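# Wind the cable around a held reel's hub

## Task

With one gripper holding the reel, pin the cable close to one of its ends beneath a finger of that same gripper, then wrap the cable around the reel's hub for more than one complete turn, keeping it within roughly one cable thickness of the hub along almost the whole turn; any cable doubling back the opposite way between the flanges is subtracted from the turn. Declare completion only while that grip keeps the reel still and lifted above the table, the other arm's moving parts are away from both reel and cable, and that other arm is not pressing hard against the holding arm.

## Robot and tools

Robot: two arms, left_arm and right_arm, each with a parallel two-finger gripper. Base positions in the scene frame: left_arm (+0.029, +0.346, 0) m, right_arm (+0.028, -0.342, 0) m, each turned by only a hair about z. A camera stand sits behind the arms.

Frames. Scene frame: origin at table-top height midway between the nominal bases, +z up, +x out over the table, +y toward left_arm (arm names do not match image sides). Each arm's reported hand pose, velocities and targets, and its wrist camera pose, are in that arm's own base frame. Fixed cameras and the table use the scene frame. Gripper axes: fingers point along +z, open and close along y. end_effector_position is the point between the pads, about 1 cm behind the tips. Reported positions can be off by a few cm, more at long reach.

execute_actions(actions, cameras). actions is a list of actions; each action is a list of up to 15 rows, one per 1/30 s step; a short action repeats its final row to fill 15 steps. Every row has 14 numbers in [-1, 1]: dx, dy, dz, rx, ry, rz, opening for left_arm, then the same seven for right_arm, always both arms. dx..rz are offsets, not poses, measured from that arm's Hand target as it was when the action began (every row counts from that start, not from the previous row), along the arm's own base axes; 1.0 = 0.6 m or 180 degrees. rx, ry, rz form one rotation vector about the Hand target's position. Repeating an offset moves the target further. A translation longer than 1.0 may be shortened. Sending six zeros re-commands the current Hand target. opening is absolute: +1 fully open (0.094 m), -1 closed. Images are returned only for an empty actions list or when cameras names them; cameras takes names (cam_high, cam_low, cam_left_wrist, cam_right_wrist) or ["all"]; an unknown name invalidates the call.

move(target, speed, blend, opening_speed, grip_force, blocking, cameras). target is one 14-number row as above, or a list of up to 15 such rows; every row is an offset from the same starting Hand targets, not from the previous row. Grippers travel straight lines, taking the short way round for rotation, with no obstacle avoidance. speed: path top speed in m/s, 0.002 to 2.9, default 0.25 (rotation capped at twice that in rad/s); one value or one per target. blend: corner rounding in m for lists; 0 stops at each point. opening_speed: rate of the commanded opening on the -1..+1 scale per second, at least 0.2; use it to close gently. grip_force: per-pad limit in newtons, 10 to 50 (full), one value or one per arm; it persists; low forces close slowly. blocking=false returns after about 0.5 s while the move continues. A move lasts at most 10 s of path. The result adds a move: line such as done, off_target, moving, held or fault, plus limits (paced = pose clipped, held = steps withheld). done means at rest within 10 mm and 2 degrees; neither done nor off_target says whether anything is touched.

wait(seconds 0 to 10, cameras): lets time pass holding commands; a running move continues. stop(cameras): brakes the running move, needing some distance. zoom_image(camera, region): enlarges [x0, y0, x1, y1] pixels (origin top-left, at most 504 x 504) of that camera's newest image. finished_scene(scene): ends the current scene, giving its number; irreversible.

Results: per arm end_effector_position (m) and end_effector_quat_wxyz in its base frame, Hand target (the last commanded pose after clipping; next offsets count from it), Joint positions (last value is finger opening in m), Joint velocities (may read within noise or be omitted), joint torques (include gravity, offsets and noise; first three wrap at ±28 N m), grip_measured on the -1..+1 scale (reads up to ~2.5 mm wide when empty, narrower than a squeezed part), Tool commands, and for action calls some step positions. MOTOR HOT appears at 75 °C; at 90 °C an OVER-TEMPERATURE FAULT folds that arm for good.

Behaviour: orientation commands are clipped to within 40 degrees of the current measured orientation each step. Friction and load can leave a gripper centimetres short; resend the gap as an offset. A blocked arm keeps pushing until commanded back past its gripper. Grip force jumps to the limit about 0.06 below first-touch reading (0.11+ for small round parts). To release, command well above grip_measured.

Avoid: dropping or flinging the reel, cable falling or being left off the table, fast contacts, hard presses, the two grippers or wrist cameras striking or squeezing each other (clearance checks do not catch this), closing a gripper on the other arm's fingers, wrist camera cables rubbing objects, paths passing near an arm's own base, long stretched holds that heat motors, and any arm fault stop. Objects may occasionally be nudged by outside disturbances.

Each tool is called as name([rows], argument=value, ...), one row to a line, values as JSON.

## Session

execute_actions(actions=[])

Scene clock: 0.00 s.
left_arm: end_effector_position=(+0.5110, -0.0140, +0.0840) grip_measured=+1.000 end_effector_quat_wxyz=(+0.413, -0.052, +0.908, -0.050) | right_arm: end_effector_position=(+0.3660, +0.0313, +0.0574) grip_measured=+1.000 end_effector_quat_wxyz=(+0.428, +0.122, +0.895, +0.040)
Joint positions: left_arm=[-0.017 1.882 1.138 0.03 0.035 -0.147 0.094] | right_arm=[0.159 1.432 0.484 0.255 0.156 0.357 0.094]
Joint velocities: within noise
Joint torques (N m): no reading
Heat: left arm: 34 °C; right arm: 38 °C.
Hand target: left_arm +0.5161, -0.0142, +0.0978; +0.429, -0.051, +0.900, -0.051 | right_arm +0.3703, +0.0312, +0.0652; +0.438, +0.122, +0.889, +0.041
Tool commands: left_gripper/opening=+1.0 right_gripper/opening=+1.0

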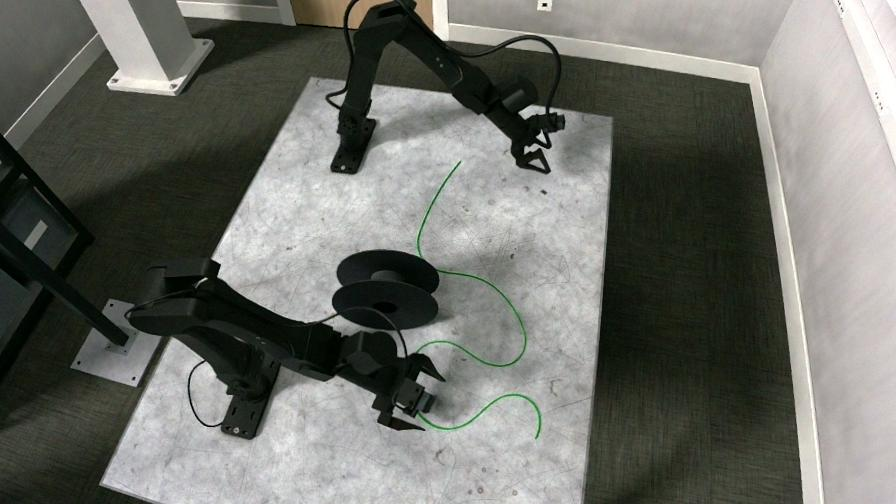

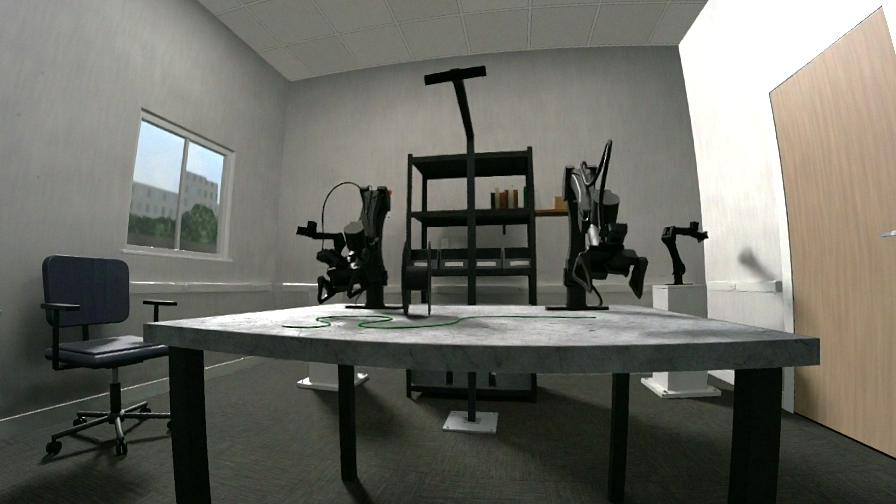

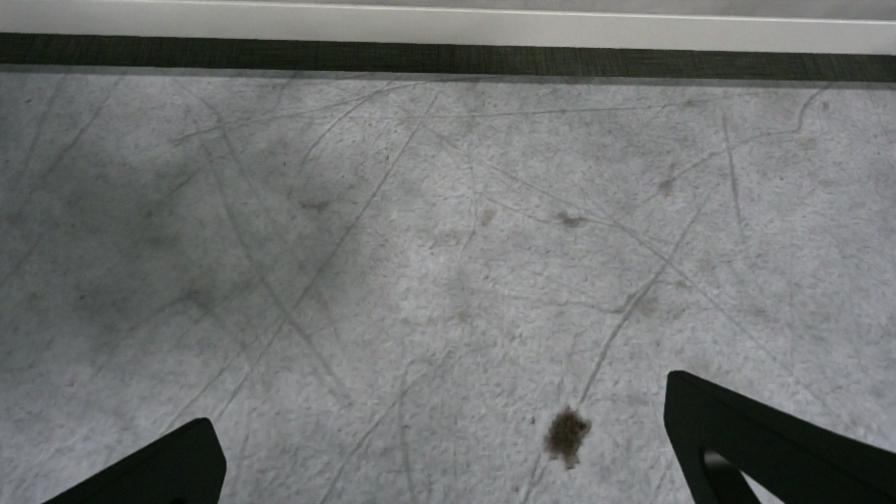

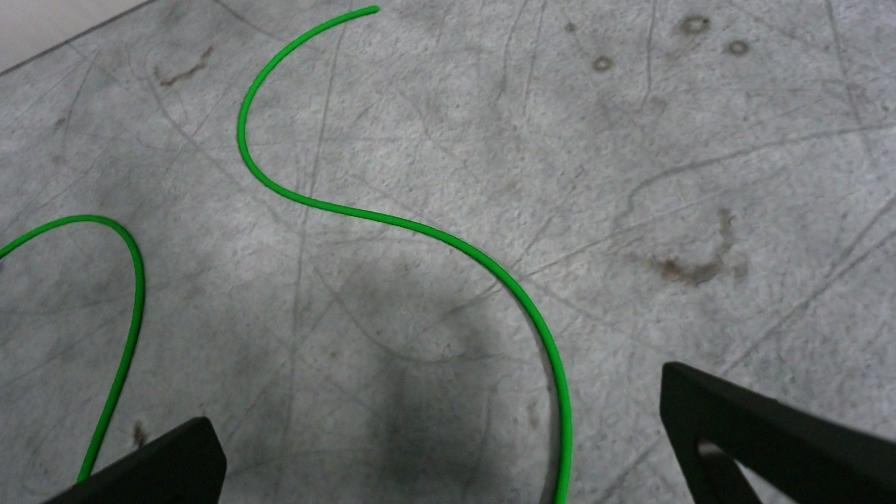

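zoom_image(camera="cam_high", region=[310, 230, 470, 340])

zoom_image(camera="cam_low", region=[270, 170, 670, 345])

zoom_image(camera="cam_high", region=[350, 140, 600, 460])

Scaled by 3.150 from the camera's 896x504 image, which has a finer 1280x720 frame.

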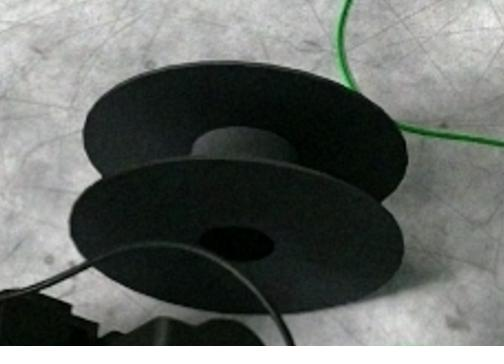

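Scaled by 1.260 from the camera's 896x504 image, which has a finer 1280x720 frame.

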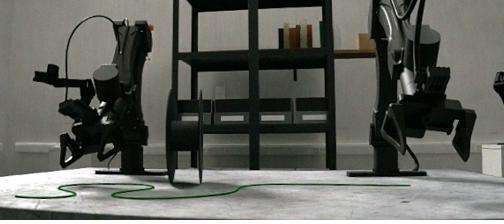

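Scaled by 1.575 from the camera's 896x504 image, which has a finer 1280x720 frame.

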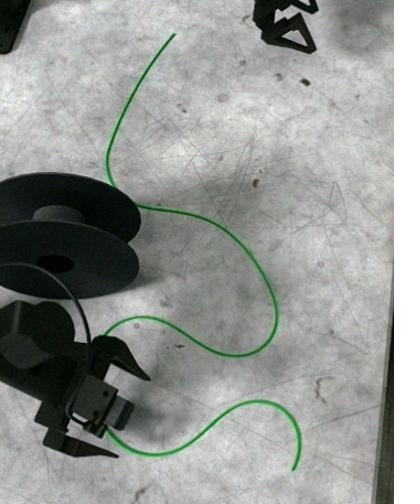

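move(target=[-0.403,-0.33,0.06,0.25,0.197,-0.496,1,0,0,0.25,0,0,0,1], cameras=["cam_high","cam_left_wrist","cam_right_wrist"])

Scene clock: 188.70 s.
left_arm: end_effector_position=(+0.2724, -0.2097, +0.1300) grip_measured=+1.000 end_effector_quat_wxyz=(-0.001, +0.701, +0.713, -0.001) | right_arm: end_effector_position=(+0.3677, +0.0315, +0.1939) grip_measured=+1.000 end_effector_quat_wxyz=(+0.418, +0.122, +0.900, +0.037)
Joint positions: left_arm=[-0.658 1.849 1.64 -1.365 0.002 0.896 0.094] | right_arm=[0.159 1.217 0.94 -0.439 0.156 0.357 0.094]
Joint torques (N m): left_arm=[-0.24 -7.94 9.29 -0.16 -0.02 0.12] | right_arm=[0.01 -6.19 10.1 1.36 0.09 -0.04]
Heat: left arm: 38 °C; right arm: 41 °C.
Hand target: left_arm +0.2744, -0.2121, +0.1338; +0.000, +0.706, +0.708, +0.000 | right_arm +0.3703, +0.0312, +0.2151; +0.438, +0.122, +0.890, +0.041
Off the commanded pose: left_arm 0.005 m, 1 deg | right_arm 0.021 m, 3 deg.
move: off_target (right_arm)
camera_calibration:
cam_left_wrist: T_world_to_cam=[[-0.993206, 0.102825, 0.0544943, 0.284163], [0.116033, 0.910782, 0.396248, 0.146516], [-0.00888816, 0.399879, -0.916525, 0.299683], [0, 0, 0, 1]] pos_world=[0.267896, -0.2825, 0.201125]
cam_right_wrist: T_world_to_cam=[[-0.279653, -0.929381, -0.240925, 0.178187], [-0.847879, 0.356792, -0.392173, 0.411714], [0.450439, 0.0946031, -0.887781, 0.0956423], [0, 0, 0, 1]] pos_world=[0.355833, 0.00965898, 0.289302]
Images, in order (width x height): cam_high 896x504, cam_left_wrist 896x504, cam_right_wrist 896x504.

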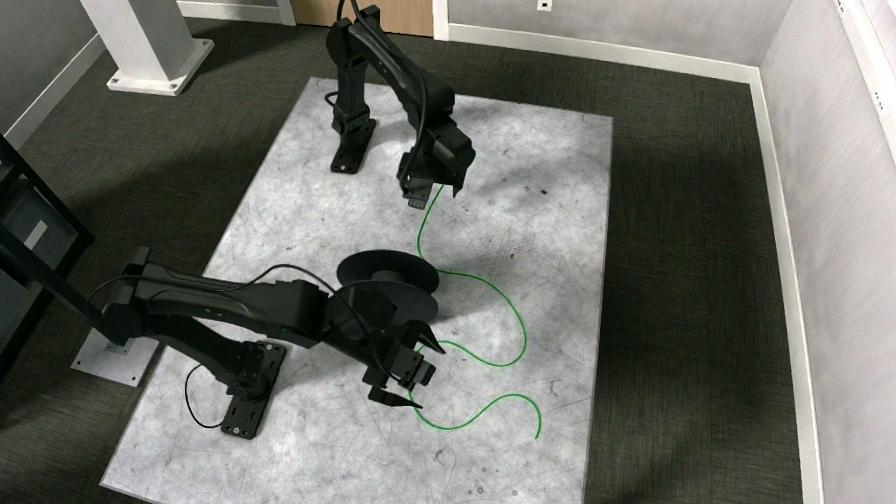

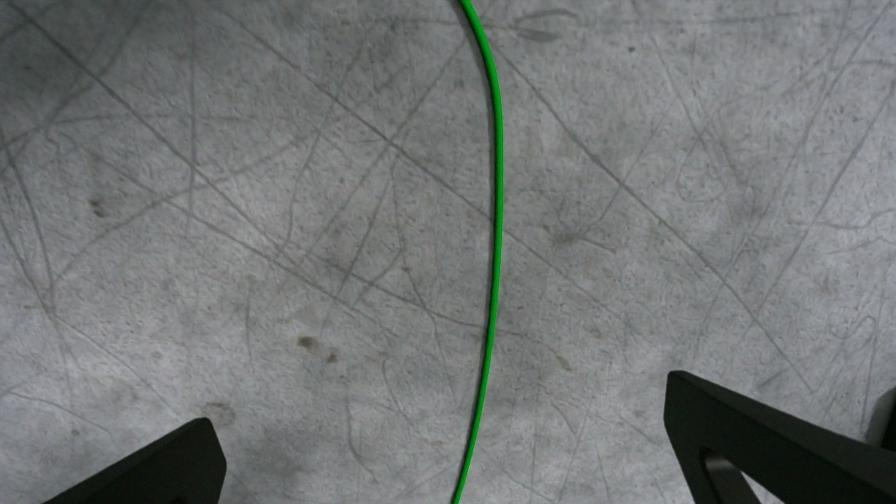

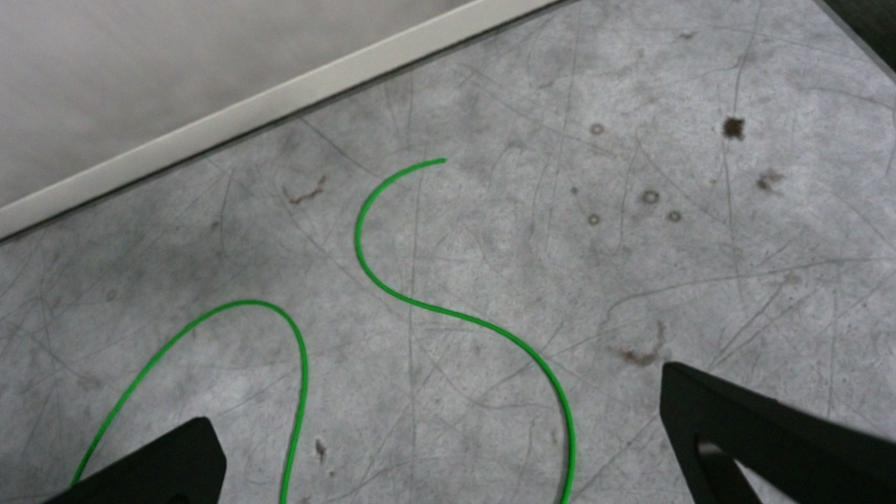

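move(target=[-0.055,0.0,-0.135,0,0,0,1,0,0,0,0,0,0,1], cameras=["cam_left_wrist"])

Scene clock: 212.20 s.
left_arm: end_effector_position=(+0.2394, -0.2084, +0.0448) grip_measured=+1.000 end_effector_quat_wxyz=(-0.020, +0.706, +0.708, -0.002) | right_arm: end_effector_position=(+0.3677, +0.0315, +0.1939) grip_measured=+1.000 end_effector_quat_wxyz=(+0.418, +0.122, +0.900, +0.037)
Joint positions: left_arm=[-0.719 1.832 1.275 -1.055 0.001 0.85 0.094] | right_arm=[0.159 1.217 0.94 -0.439 0.156 0.357 0.094]
Joint torques (N m): left_arm=[-0.39 -10.97 5.82 0.07 0.01 -0.07] | right_arm=[0.01 -6.2 10.14 1.37 0.09 -0.04]
Heat: left arm: 37 °C; right arm: 44 °C.
Hand target: left_arm +0.2413, -0.2122, +0.0528; +0.000, +0.707, +0.708, +0.000 | right_arm +0.3703, +0.0312, +0.2151; +0.438, +0.122, +0.890, +0.041
Off the commanded pose: left_arm 0.009 m, 2 deg | right_arm 0.021 m, 3 deg.
move: off_target (right_arm)
camera_calibration:
cam_left_wrist: T_world_to_cam=[[-0.98959, 0.115325, 0.086088, 0.256143], [0.140889, 0.898321, 0.416137, 0.173386], [-0.0293437, 0.423935, -0.905217, 0.230136], [0, 0, 0, 1]] pos_world=[0.235802, -0.282858, 0.11412]
Images, in order (width x height): cam_left_wrist 896x504.

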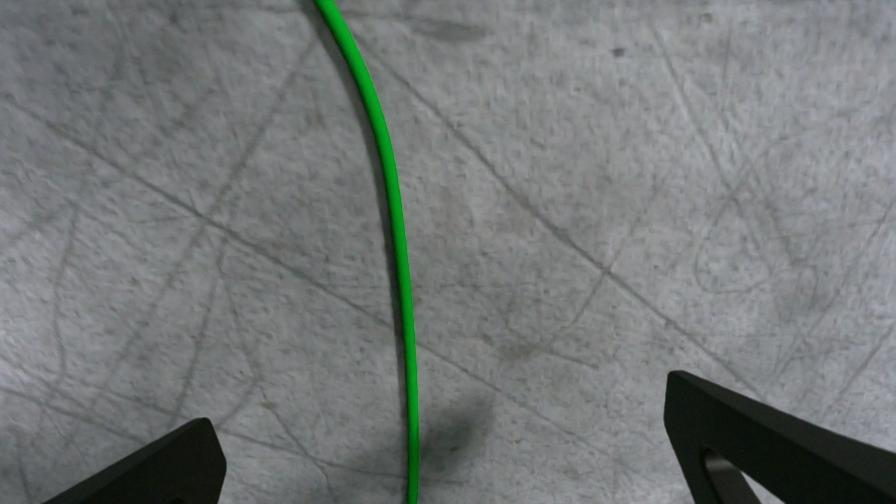

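move(target=[0,0,-0.05,0,0,0,1,0,0,0,0,0,0,1], speed=0.1, cameras=["cam_left_wrist"])

zoom_image(camera="cam_left_wrist", region=[200, 300, 700, 504])

Scene clock: 221.27 s.
left_arm: end_effector_position=(+0.2414, -0.2099, +0.0262) grip_measured=+1.000 end_effector_quat_wxyz=(-0.002, +0.706, +0.708, +0.000) | right_arm: end_effector_position=(+0.3677, +0.0315, +0.1939) grip_measured=+1.000 end_effector_quat_wxyz=(+0.418, +0.122, +0.900, +0.037)
Joint positions: left_arm=[-0.719 1.832 1.197 -0.94 0 0.85 0.094] | right_arm=[0.159 1.217 0.94 -0.439 0.156 0.357 0.094]
Joint torques (N m): left_arm=[-0.44 -7.61 5.85 0.11 0.01 -0.03] | right_arm=[-0.01 -6.23 10.13 1.37 0.09 -0.04]
Heat: left arm: 38 °C; right arm: 45 °C.
Hand target: left_arm +0.2414, -0.2122, +0.0228; +0.000, +0.707, +0.708, +0.000 | right_arm +0.3703, +0.0312, +0.2151; +0.438, +0.122, +0.890, +0.041
Off the commanded pose: left_arm 0.004 m, 0 deg | right_arm 0.021 m, 3 deg.
move: off_target (right_arm)
camera_calibration:
cam_left_wrist: T_world_to_cam=[[-0.991606, 0.117055, 0.0549245, 0.261546], [0.129259, 0.908122, 0.398255, 0.187598], [-0.0032605, 0.402012, -0.915629, 0.203354], [0, 0, 0, 1]] pos_world=[0.235765, -0.282728, 0.0971197]
Images, in order (width x height): cam_left_wrist 896x504.

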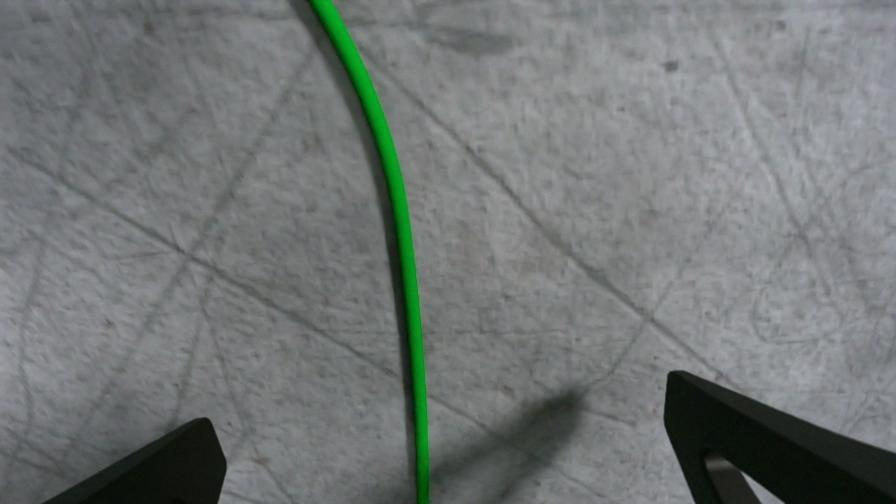

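Scaled by 1.008 from the camera's 896x504 image, which has a finer 1280x720 frame.

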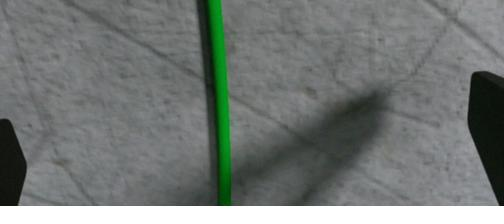

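move([
  [0,0,-0.022,0,0,0,1,0,0,0,0,0,0,1],
  [0,0,-0.022,0,0,0,-1,0,0,0,0,0,0,1],
  [0,0,0.1,0,0,0,-1,0,0,0,0,0,0,1],
], speed=0.1, opening_speed=1.5, cameras=["cam_left_wrist","cam_high"])

Scene clock: 232.47 s.
left_arm: end_effector_position=(+0.2389, -0.2074, +0.0682) grip_measured=-0.969 end_effector_quat_wxyz=(-0.019, +0.706, +0.708, +0.000) | right_arm: end_effector_position=(+0.3677, +0.0315, +0.1939) grip_measured=+1.000 end_effector_quat_wxyz=(+0.418, +0.122, +0.900, +0.037)
Joint positions: left_arm=[-0.719 1.801 1.333 -1.14 -0.002 0.849 0.001] | right_arm=[0.159 1.217 0.94 -0.439 0.156 0.357 0.094]
Joint torques (N m): left_arm=[-0.51 -10.48 8.83 -0.21 0.04 -0.02] | right_arm=[0.05 -6.2 10.14 1.36 0.1 -0.04]
Heat: left arm: 37 °C; right arm: 45 °C.
Hand target: left_arm +0.2414, -0.2122, +0.0827; +0.000, +0.707, +0.708, +0.000 | right_arm +0.3703, +0.0312, +0.2151; +0.438, +0.122, +0.890, +0.041
Off the commanded pose: left_arm 0.016 m, 2 deg | right_arm 0.021 m, 3 deg.
move: off_target (left_arm, right_arm)
camera_calibration:
cam_left_wrist: T_world_to_cam=[[-0.989941, 0.115113, 0.0822528, 0.253767], [0.139077, 0.89846, 0.416446, 0.163282], [-0.0259626, 0.423696, -0.905432, 0.250044], [0, 0, 0, 1]] pos_world=[0.234997, -0.281858, 0.137527]
Images, in order (width x height): cam_high 896x504, cam_left_wrist 896x504.

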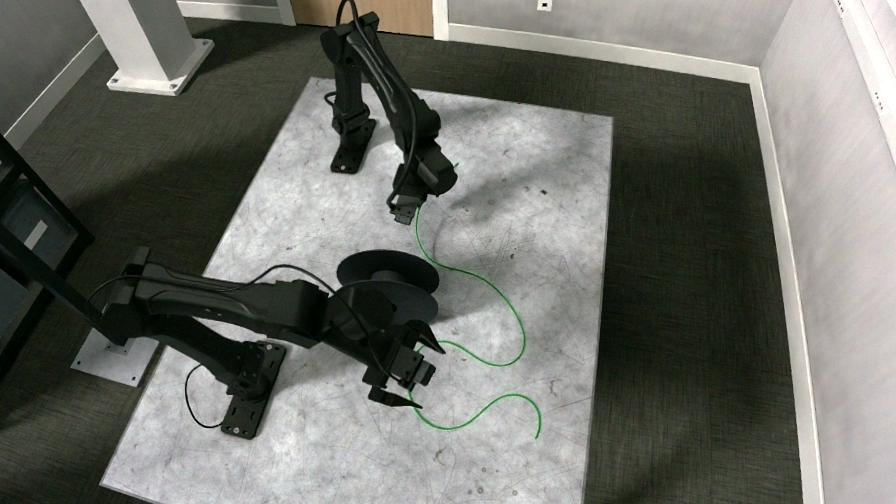

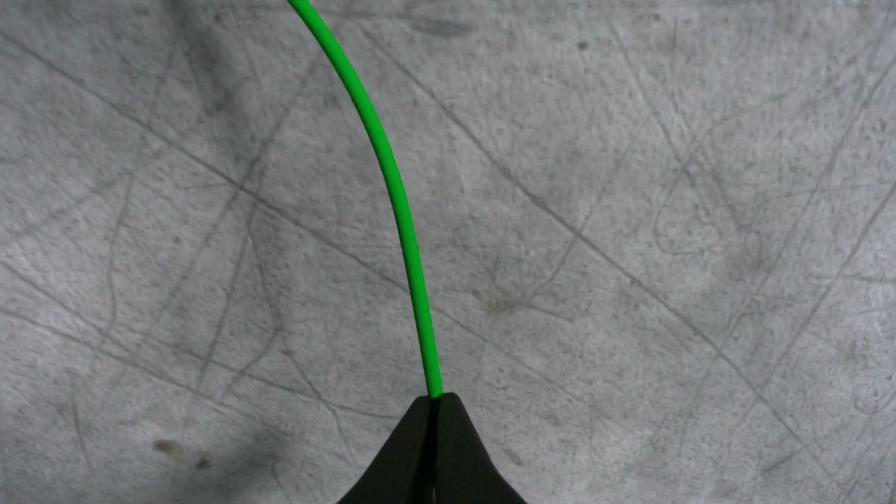

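move([
  [0.04,-0.05,0.35,0,0,0,-1,0,0,0.1,0,0,0,1],
  [0.06,-0.1,0.567,-0.5,0,0,-1,0,0,0.2,0,0,0,1],
], blend=[0.05,0], cameras=["cam_high","cam_low","cam_left_wrist","cam_right_wrist"])

Scene clock: 249.33 s.
left_arm: end_effector_position=(+0.2855, -0.2732, +0.4127) grip_measured=-0.969 end_effector_quat_wxyz=(+0.483, +0.492, +0.516, -0.508) | right_arm: end_effector_position=(+0.3692, +0.0318, +0.3242) grip_measured=+1.000 end_effector_quat_wxyz=(+0.429, +0.122, +0.894, +0.040)
Joint positions: left_arm=[-0.318 1.422 1.339 0.033 1.254 -0.002 0.001] | right_arm=[0.159 1.304 1.51 -0.896 0.156 0.357 0.094]
Joint torques (N m): left_arm=[-0.43 -8.28 7.2 1.17 -0.03 0.01] | right_arm=[0.01 -4.08 9.44 1.39 0.1 -0.04]
Heat: left arm: 38 °C; right arm: 46 °C.
Hand target: left_arm +0.2774, -0.2722, +0.4230; +0.500, +0.499, +0.500, -0.501 | right_arm +0.3702, +0.0312, +0.3353; +0.438, +0.122, +0.889, +0.041
Off the commanded pose: left_arm 0.013 m, 3 deg | right_arm 0.011 m, 1 deg.
move: off_target (left_arm, right_arm)
camera_calibration:
cam_left_wrist: T_world_to_cam=[[-0.996147, 0.0541953, -0.0689506, 0.326745], [0.0851819, 0.410851, -0.907714, 0.501151], [-0.0208654, -0.91009, -0.413885, 0.0223067], [0, 0, 0, 1]] pos_world=[0.283262, -0.203305, 0.486664]
cam_right_wrist: T_world_to_cam=[[-0.273141, -0.928348, -0.252119, 0.211362], [-0.837263, 0.358476, -0.412898, 0.466702], [0.473692, 0.0983109, -0.875186, 0.197899], [0, 0, 0, 1]] pos_world=[0.354741, 0.00946025, 0.419188]

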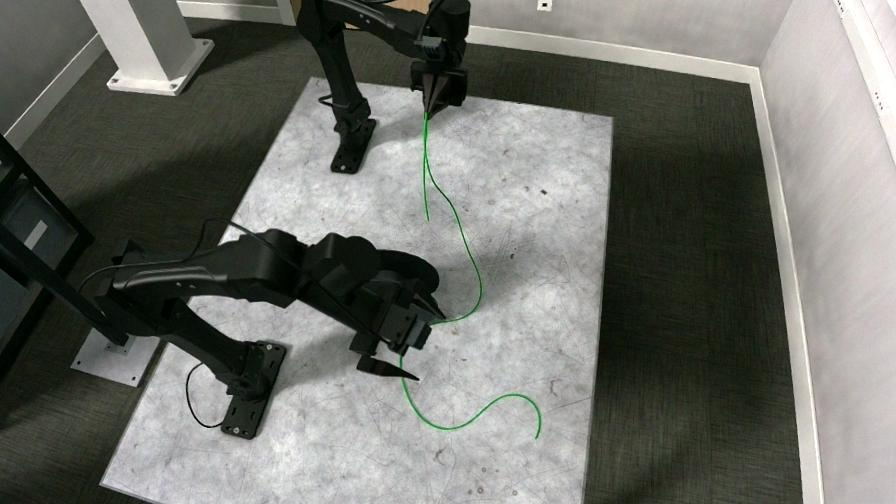

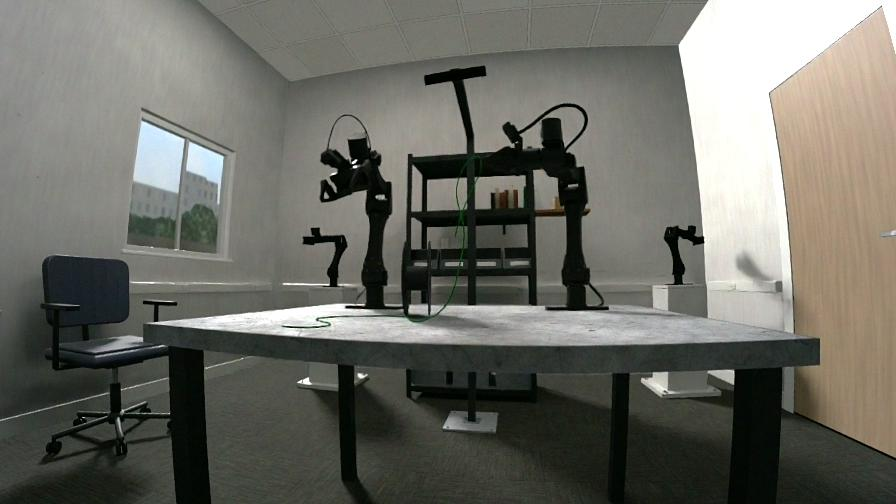

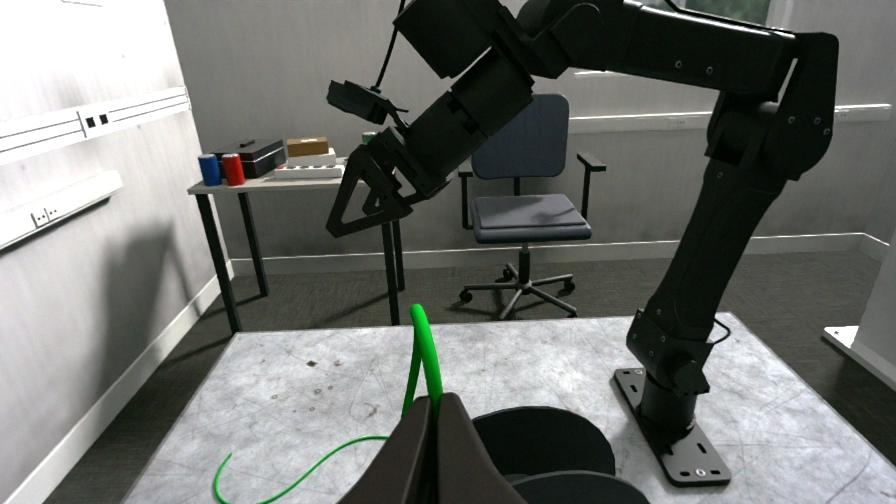

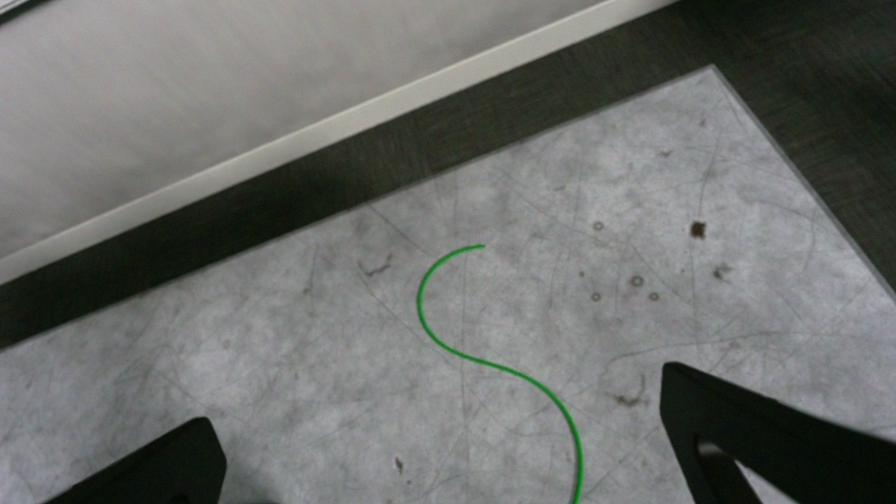

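move(target=[0,0,0,0,0,0,-1,-0.243,0.263,0.03,-0.027,0.29,0.081,1], cameras=["cam_high","cam_low","cam_left_wrist","cam_right_wrist"])

zoom_image(camera="cam_low", region=[380, 130, 560, 330])

Scene clock: 274.87 s.
left_arm: end_effector_position=(+0.2855, -0.2732, +0.4130) grip_measured=-0.969 end_effector_quat_wxyz=(+0.484, +0.491, +0.516, -0.509) | right_arm: end_effector_position=(+0.2292, +0.1942, +0.3519) grip_measured=+1.000 end_effector_quat_wxyz=(+0.217, -0.005, +0.960, +0.178)
Joint positions: left_arm=[-0.318 1.422 1.339 0.035 1.254 -0.003 0.001] | right_arm=[0.704 1.459 2.025 -1.566 0.007 0.692 0.094]
Joint torques (N m): left_arm=[-0.59 -8.16 7.12 1.16 -0.04 0.04] | right_arm=[-0.4 -5.86 4.29 1.05 -0.02 0.01]
Heat: left arm: 37 °C; right arm: 44 °C.
Hand target: left_arm +0.2774, -0.2722, +0.4229; +0.500, +0.499, +0.500, -0.501 | right_arm +0.2245, +0.1890, +0.3533; +0.000, +0.000, +1.000, +0.000
Off the commanded pose: left_arm 0.013 m, 3 deg | right_arm 0.007 m, 33 deg.
joint sent to its limit (right arm) — joint 4 (wrist pitch), lower limit. The joint targets are off in orientation, not in position.
move: off_target (left_arm, right_arm)
camera_calibration:
cam_left_wrist: T_world_to_cam=[[-0.996111, 0.0540634, -0.0695774, 0.327027], [0.0856802, 0.410047, -0.908031, 0.501231], [-0.0205612, -0.910461, -0.413084, 0.0219725], [0, 0, 0, 1]] pos_world=[0.283261, -0.203203, 0.486964]
cam_right_wrist: T_world_to_cam=[[-0.0330496, -0.929338, -0.367747, 0.316786], [-0.999366, 0.0356166, -0.000193861, 0.257307], [0.0132781, 0.367507, -0.929926, 0.344895], [0, 0, 0, 1]] pos_world=[0.263033, 0.158486, 0.437273]

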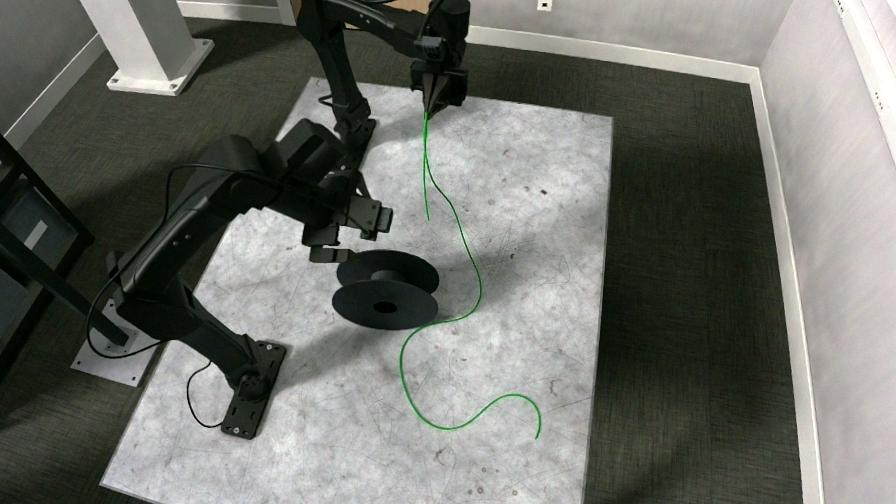

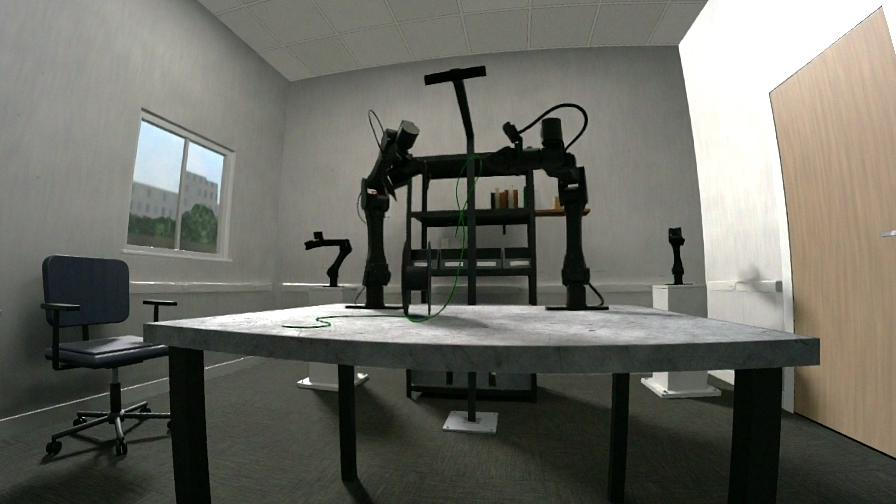

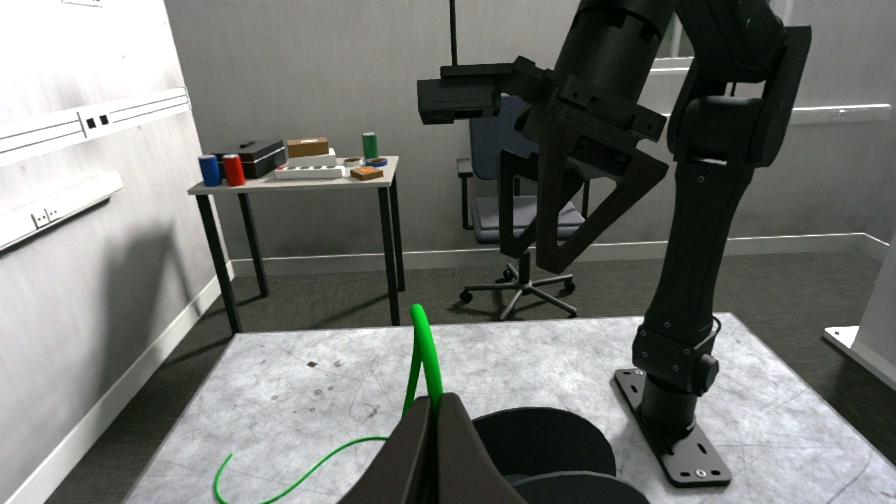

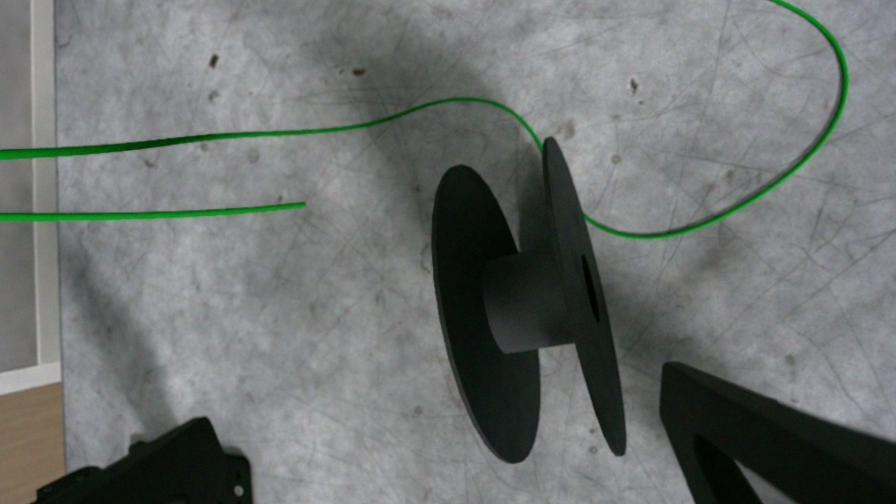

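Scaled by 2.520 from the camera's 896x504 image, which has a finer 1280x720 frame.

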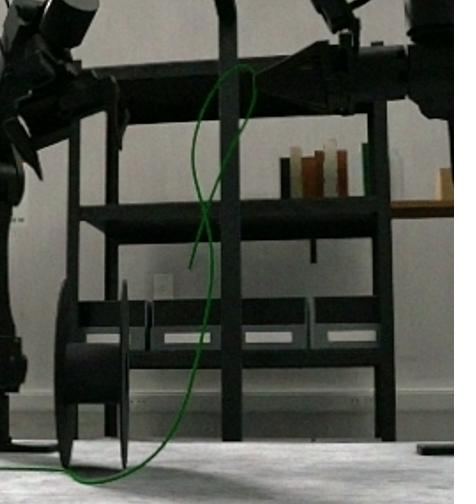

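move(target=[0,0,0,0,0,0,-1,-0.041,-0.003,-0.1,0.015,-0.166,0.0566,-0.1], cameras=["cam_high","cam_left_wrist","cam_right_wrist"])

Scene clock: 345.23 s.
left_arm: end_effector_position=(+0.2855, -0.2732, +0.4130) grip_measured=-0.969 end_effector_quat_wxyz=(+0.484, +0.491, +0.516, -0.509) | right_arm: end_effector_position=(+0.1986, +0.1887, +0.2890) grip_measured=-0.098 end_effector_quat_wxyz=(+0.242, -0.092, +0.966, +0.019)
Joint positions: left_arm=[-0.318 1.422 1.339 0.035 1.254 -0.003 0.001] | right_arm=[0.983 1.388 1.716 -1.547 0.348 0.73 0.042]
Joint torques (N m): left_arm=[-0.43 -8.16 7.06 1.17 -0.02 0.04] | right_arm=[0.53 -5.87 4.67 0.98 0.37 0.02]
Heat: left arm: 37 °C; right arm: 41 °C.
Hand target: left_arm +0.2774, -0.2722, +0.4229; +0.500, +0.499, +0.500, -0.501 | right_arm +0.1998, +0.1872, +0.2932; +0.257, -0.088, +0.962, +0.023
Off the commanded pose: left_arm 0.013 m, 3 deg | right_arm 0.005 m, 2 deg.
move: off_target (left_arm)
camera_calibration:
cam_left_wrist: T_world_to_cam=[[-0.996111, 0.0540634, -0.0695774, 0.327027], [0.0856802, 0.410047, -0.908031, 0.501231], [-0.0205612, -0.910461, -0.413084, 0.0219725], [0, 0, 0, 1]] pos_world=[0.283261, -0.203203, 0.486964]
cam_right_wrist: T_world_to_cam=[[0.0703645, -0.997149, -0.0272568, 0.181344], [-0.995024, -0.0682299, -0.0726057, 0.266589], [0.0705389, 0.03223, -0.996988, 0.360165], [0, 0, 0, 1]] pos_world=[0.227097, 0.187408, 0.383379]
Images, in order (width x height): cam_high 896x504, cam_left_wrist 896x504, cam_right_wrist 896x504.

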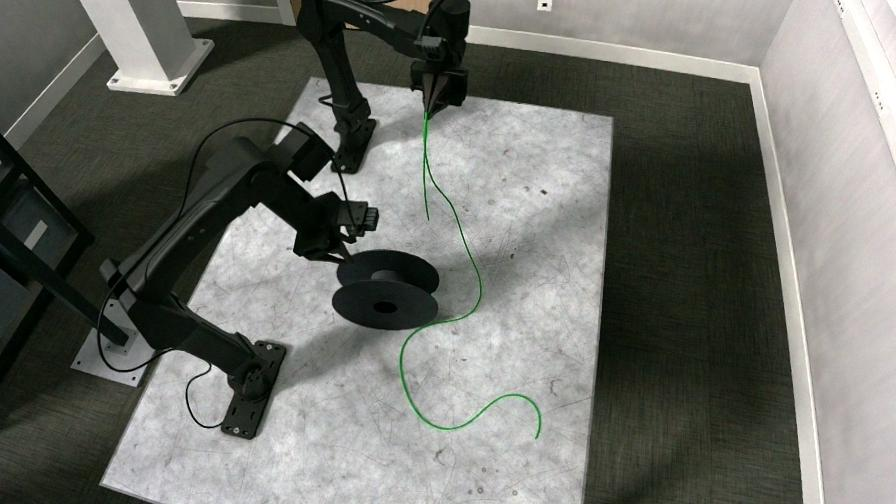

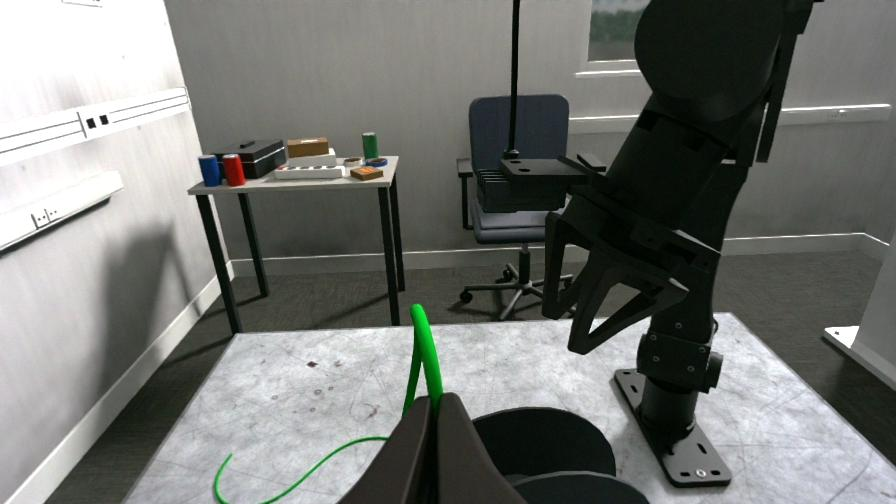

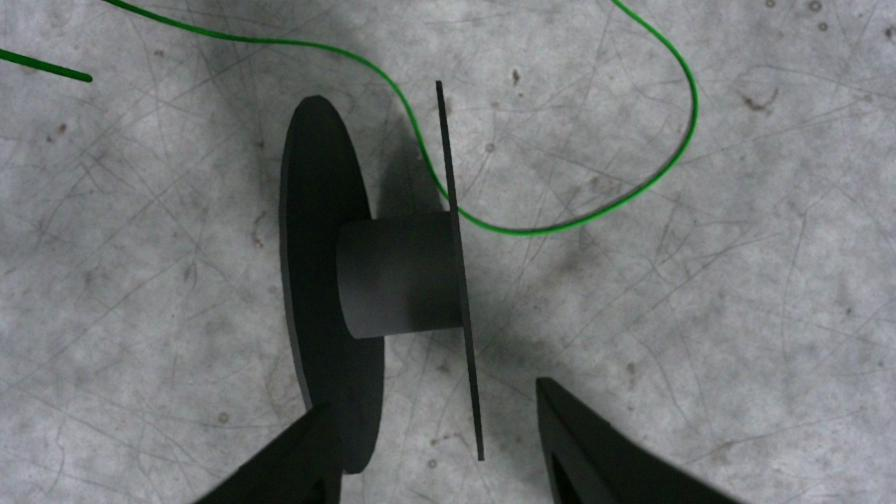

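move([
  [0,0,0,0,0,0,-1,0.002,-0.0067,-0.202,0,0,0,-0.1],
  [0,0,0,0,0,0,-1,0.002,-0.0067,-0.202,0,0,0,-1],
], speed=0.12, opening_speed=0.4, cameras=["cam_high","cam_left_wrist","cam_right_wrist"])

Scene clock: 379.67 s.
left_arm: end_effector_position=(+0.2855, -0.2732, +0.4130) grip_measured=-0.969 end_effector_quat_wxyz=(+0.484, +0.491, +0.516, -0.509) | right_arm: end_effector_position=(+0.1982, +0.1850, +0.1691) grip_measured=-0.956 end_effector_quat_wxyz=(+0.245, -0.092, +0.965, +0.019)
Joint positions: left_arm=[-0.318 1.422 1.339 0.035 1.254 -0.003 0.001] | right_arm=[0.978 1.22 1.086 -1.078 0.352 0.725 0.002]
Joint torques (N m): left_arm=[-0.62 -8.28 7.05 1.2 -0.03 0.04] | right_arm=[-0.43 -5.14 5.64 1.01 0.28 -0.06]
Heat: left arm: 37 °C; right arm: 41 °C.
Hand target: left_arm +0.2774, -0.2722, +0.4229; +0.500, +0.499, +0.500, -0.501 | right_arm +0.2011, +0.1833, +0.1721; +0.257, -0.088, +0.962, +0.023
Off the commanded pose: left_arm 0.013 m, 3 deg | right_arm 0.004 m, 2 deg.
move: off_target (left_arm)
camera_calibration:
cam_left_wrist: T_world_to_cam=[[-0.996111, 0.0540634, -0.0695774, 0.327027], [0.0856802, 0.410047, -0.908031, 0.501231], [-0.0205612, -0.910461, -0.413084, 0.0219725], [0, 0, 0, 1]] pos_world=[0.283261, -0.203203, 0.486964]
cam_right_wrist: T_world_to_cam=[[0.0697759, -0.997163, -0.0282381, 0.174665], [-0.994552, -0.0673399, -0.0795699, 0.258105], [0.0774426, 0.0336364, -0.996429, 0.239054], [0, 0, 0, 1]] pos_world=[0.225999, 0.183509, 0.26367]
Images, in order (width x height): cam_high 896x504, cam_left_wrist 896x504, cam_right_wrist 896x504.

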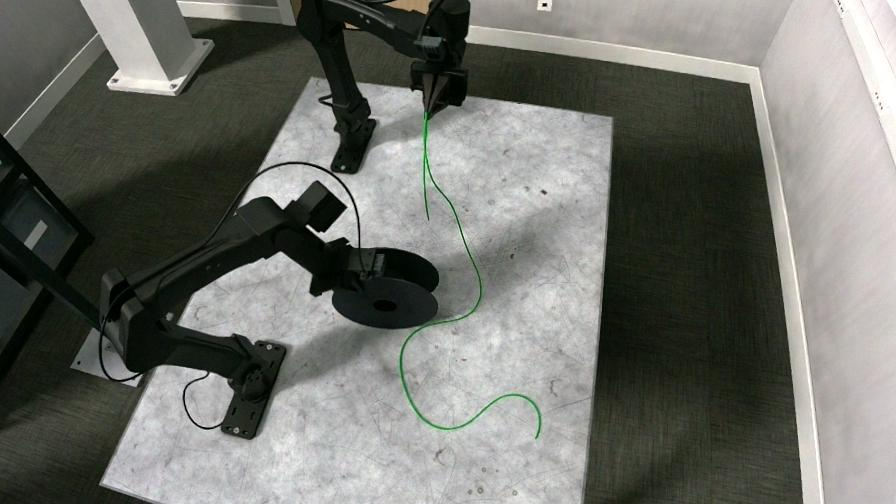

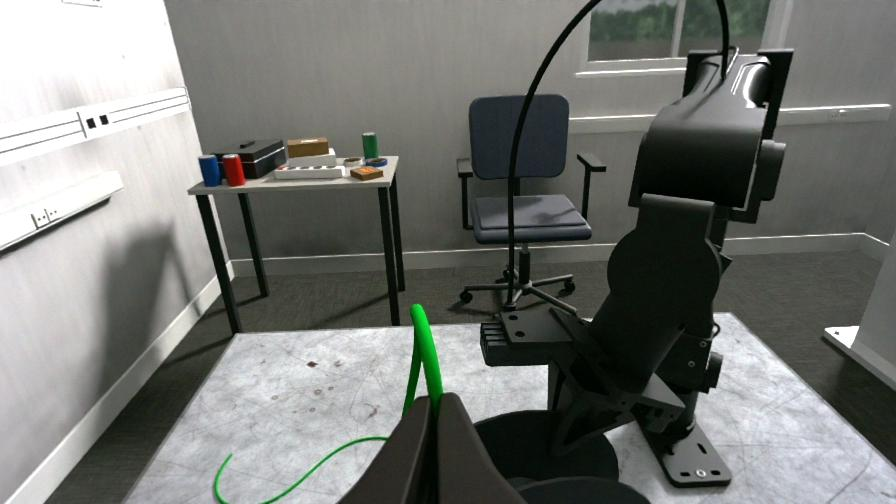

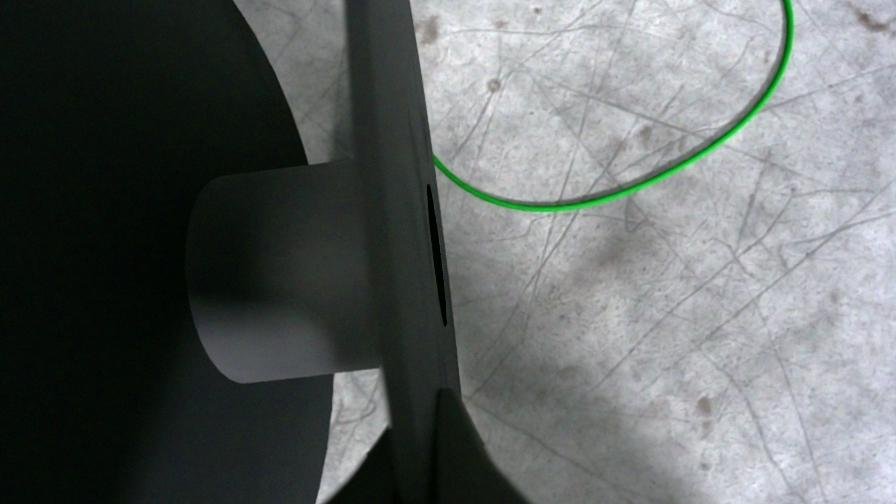

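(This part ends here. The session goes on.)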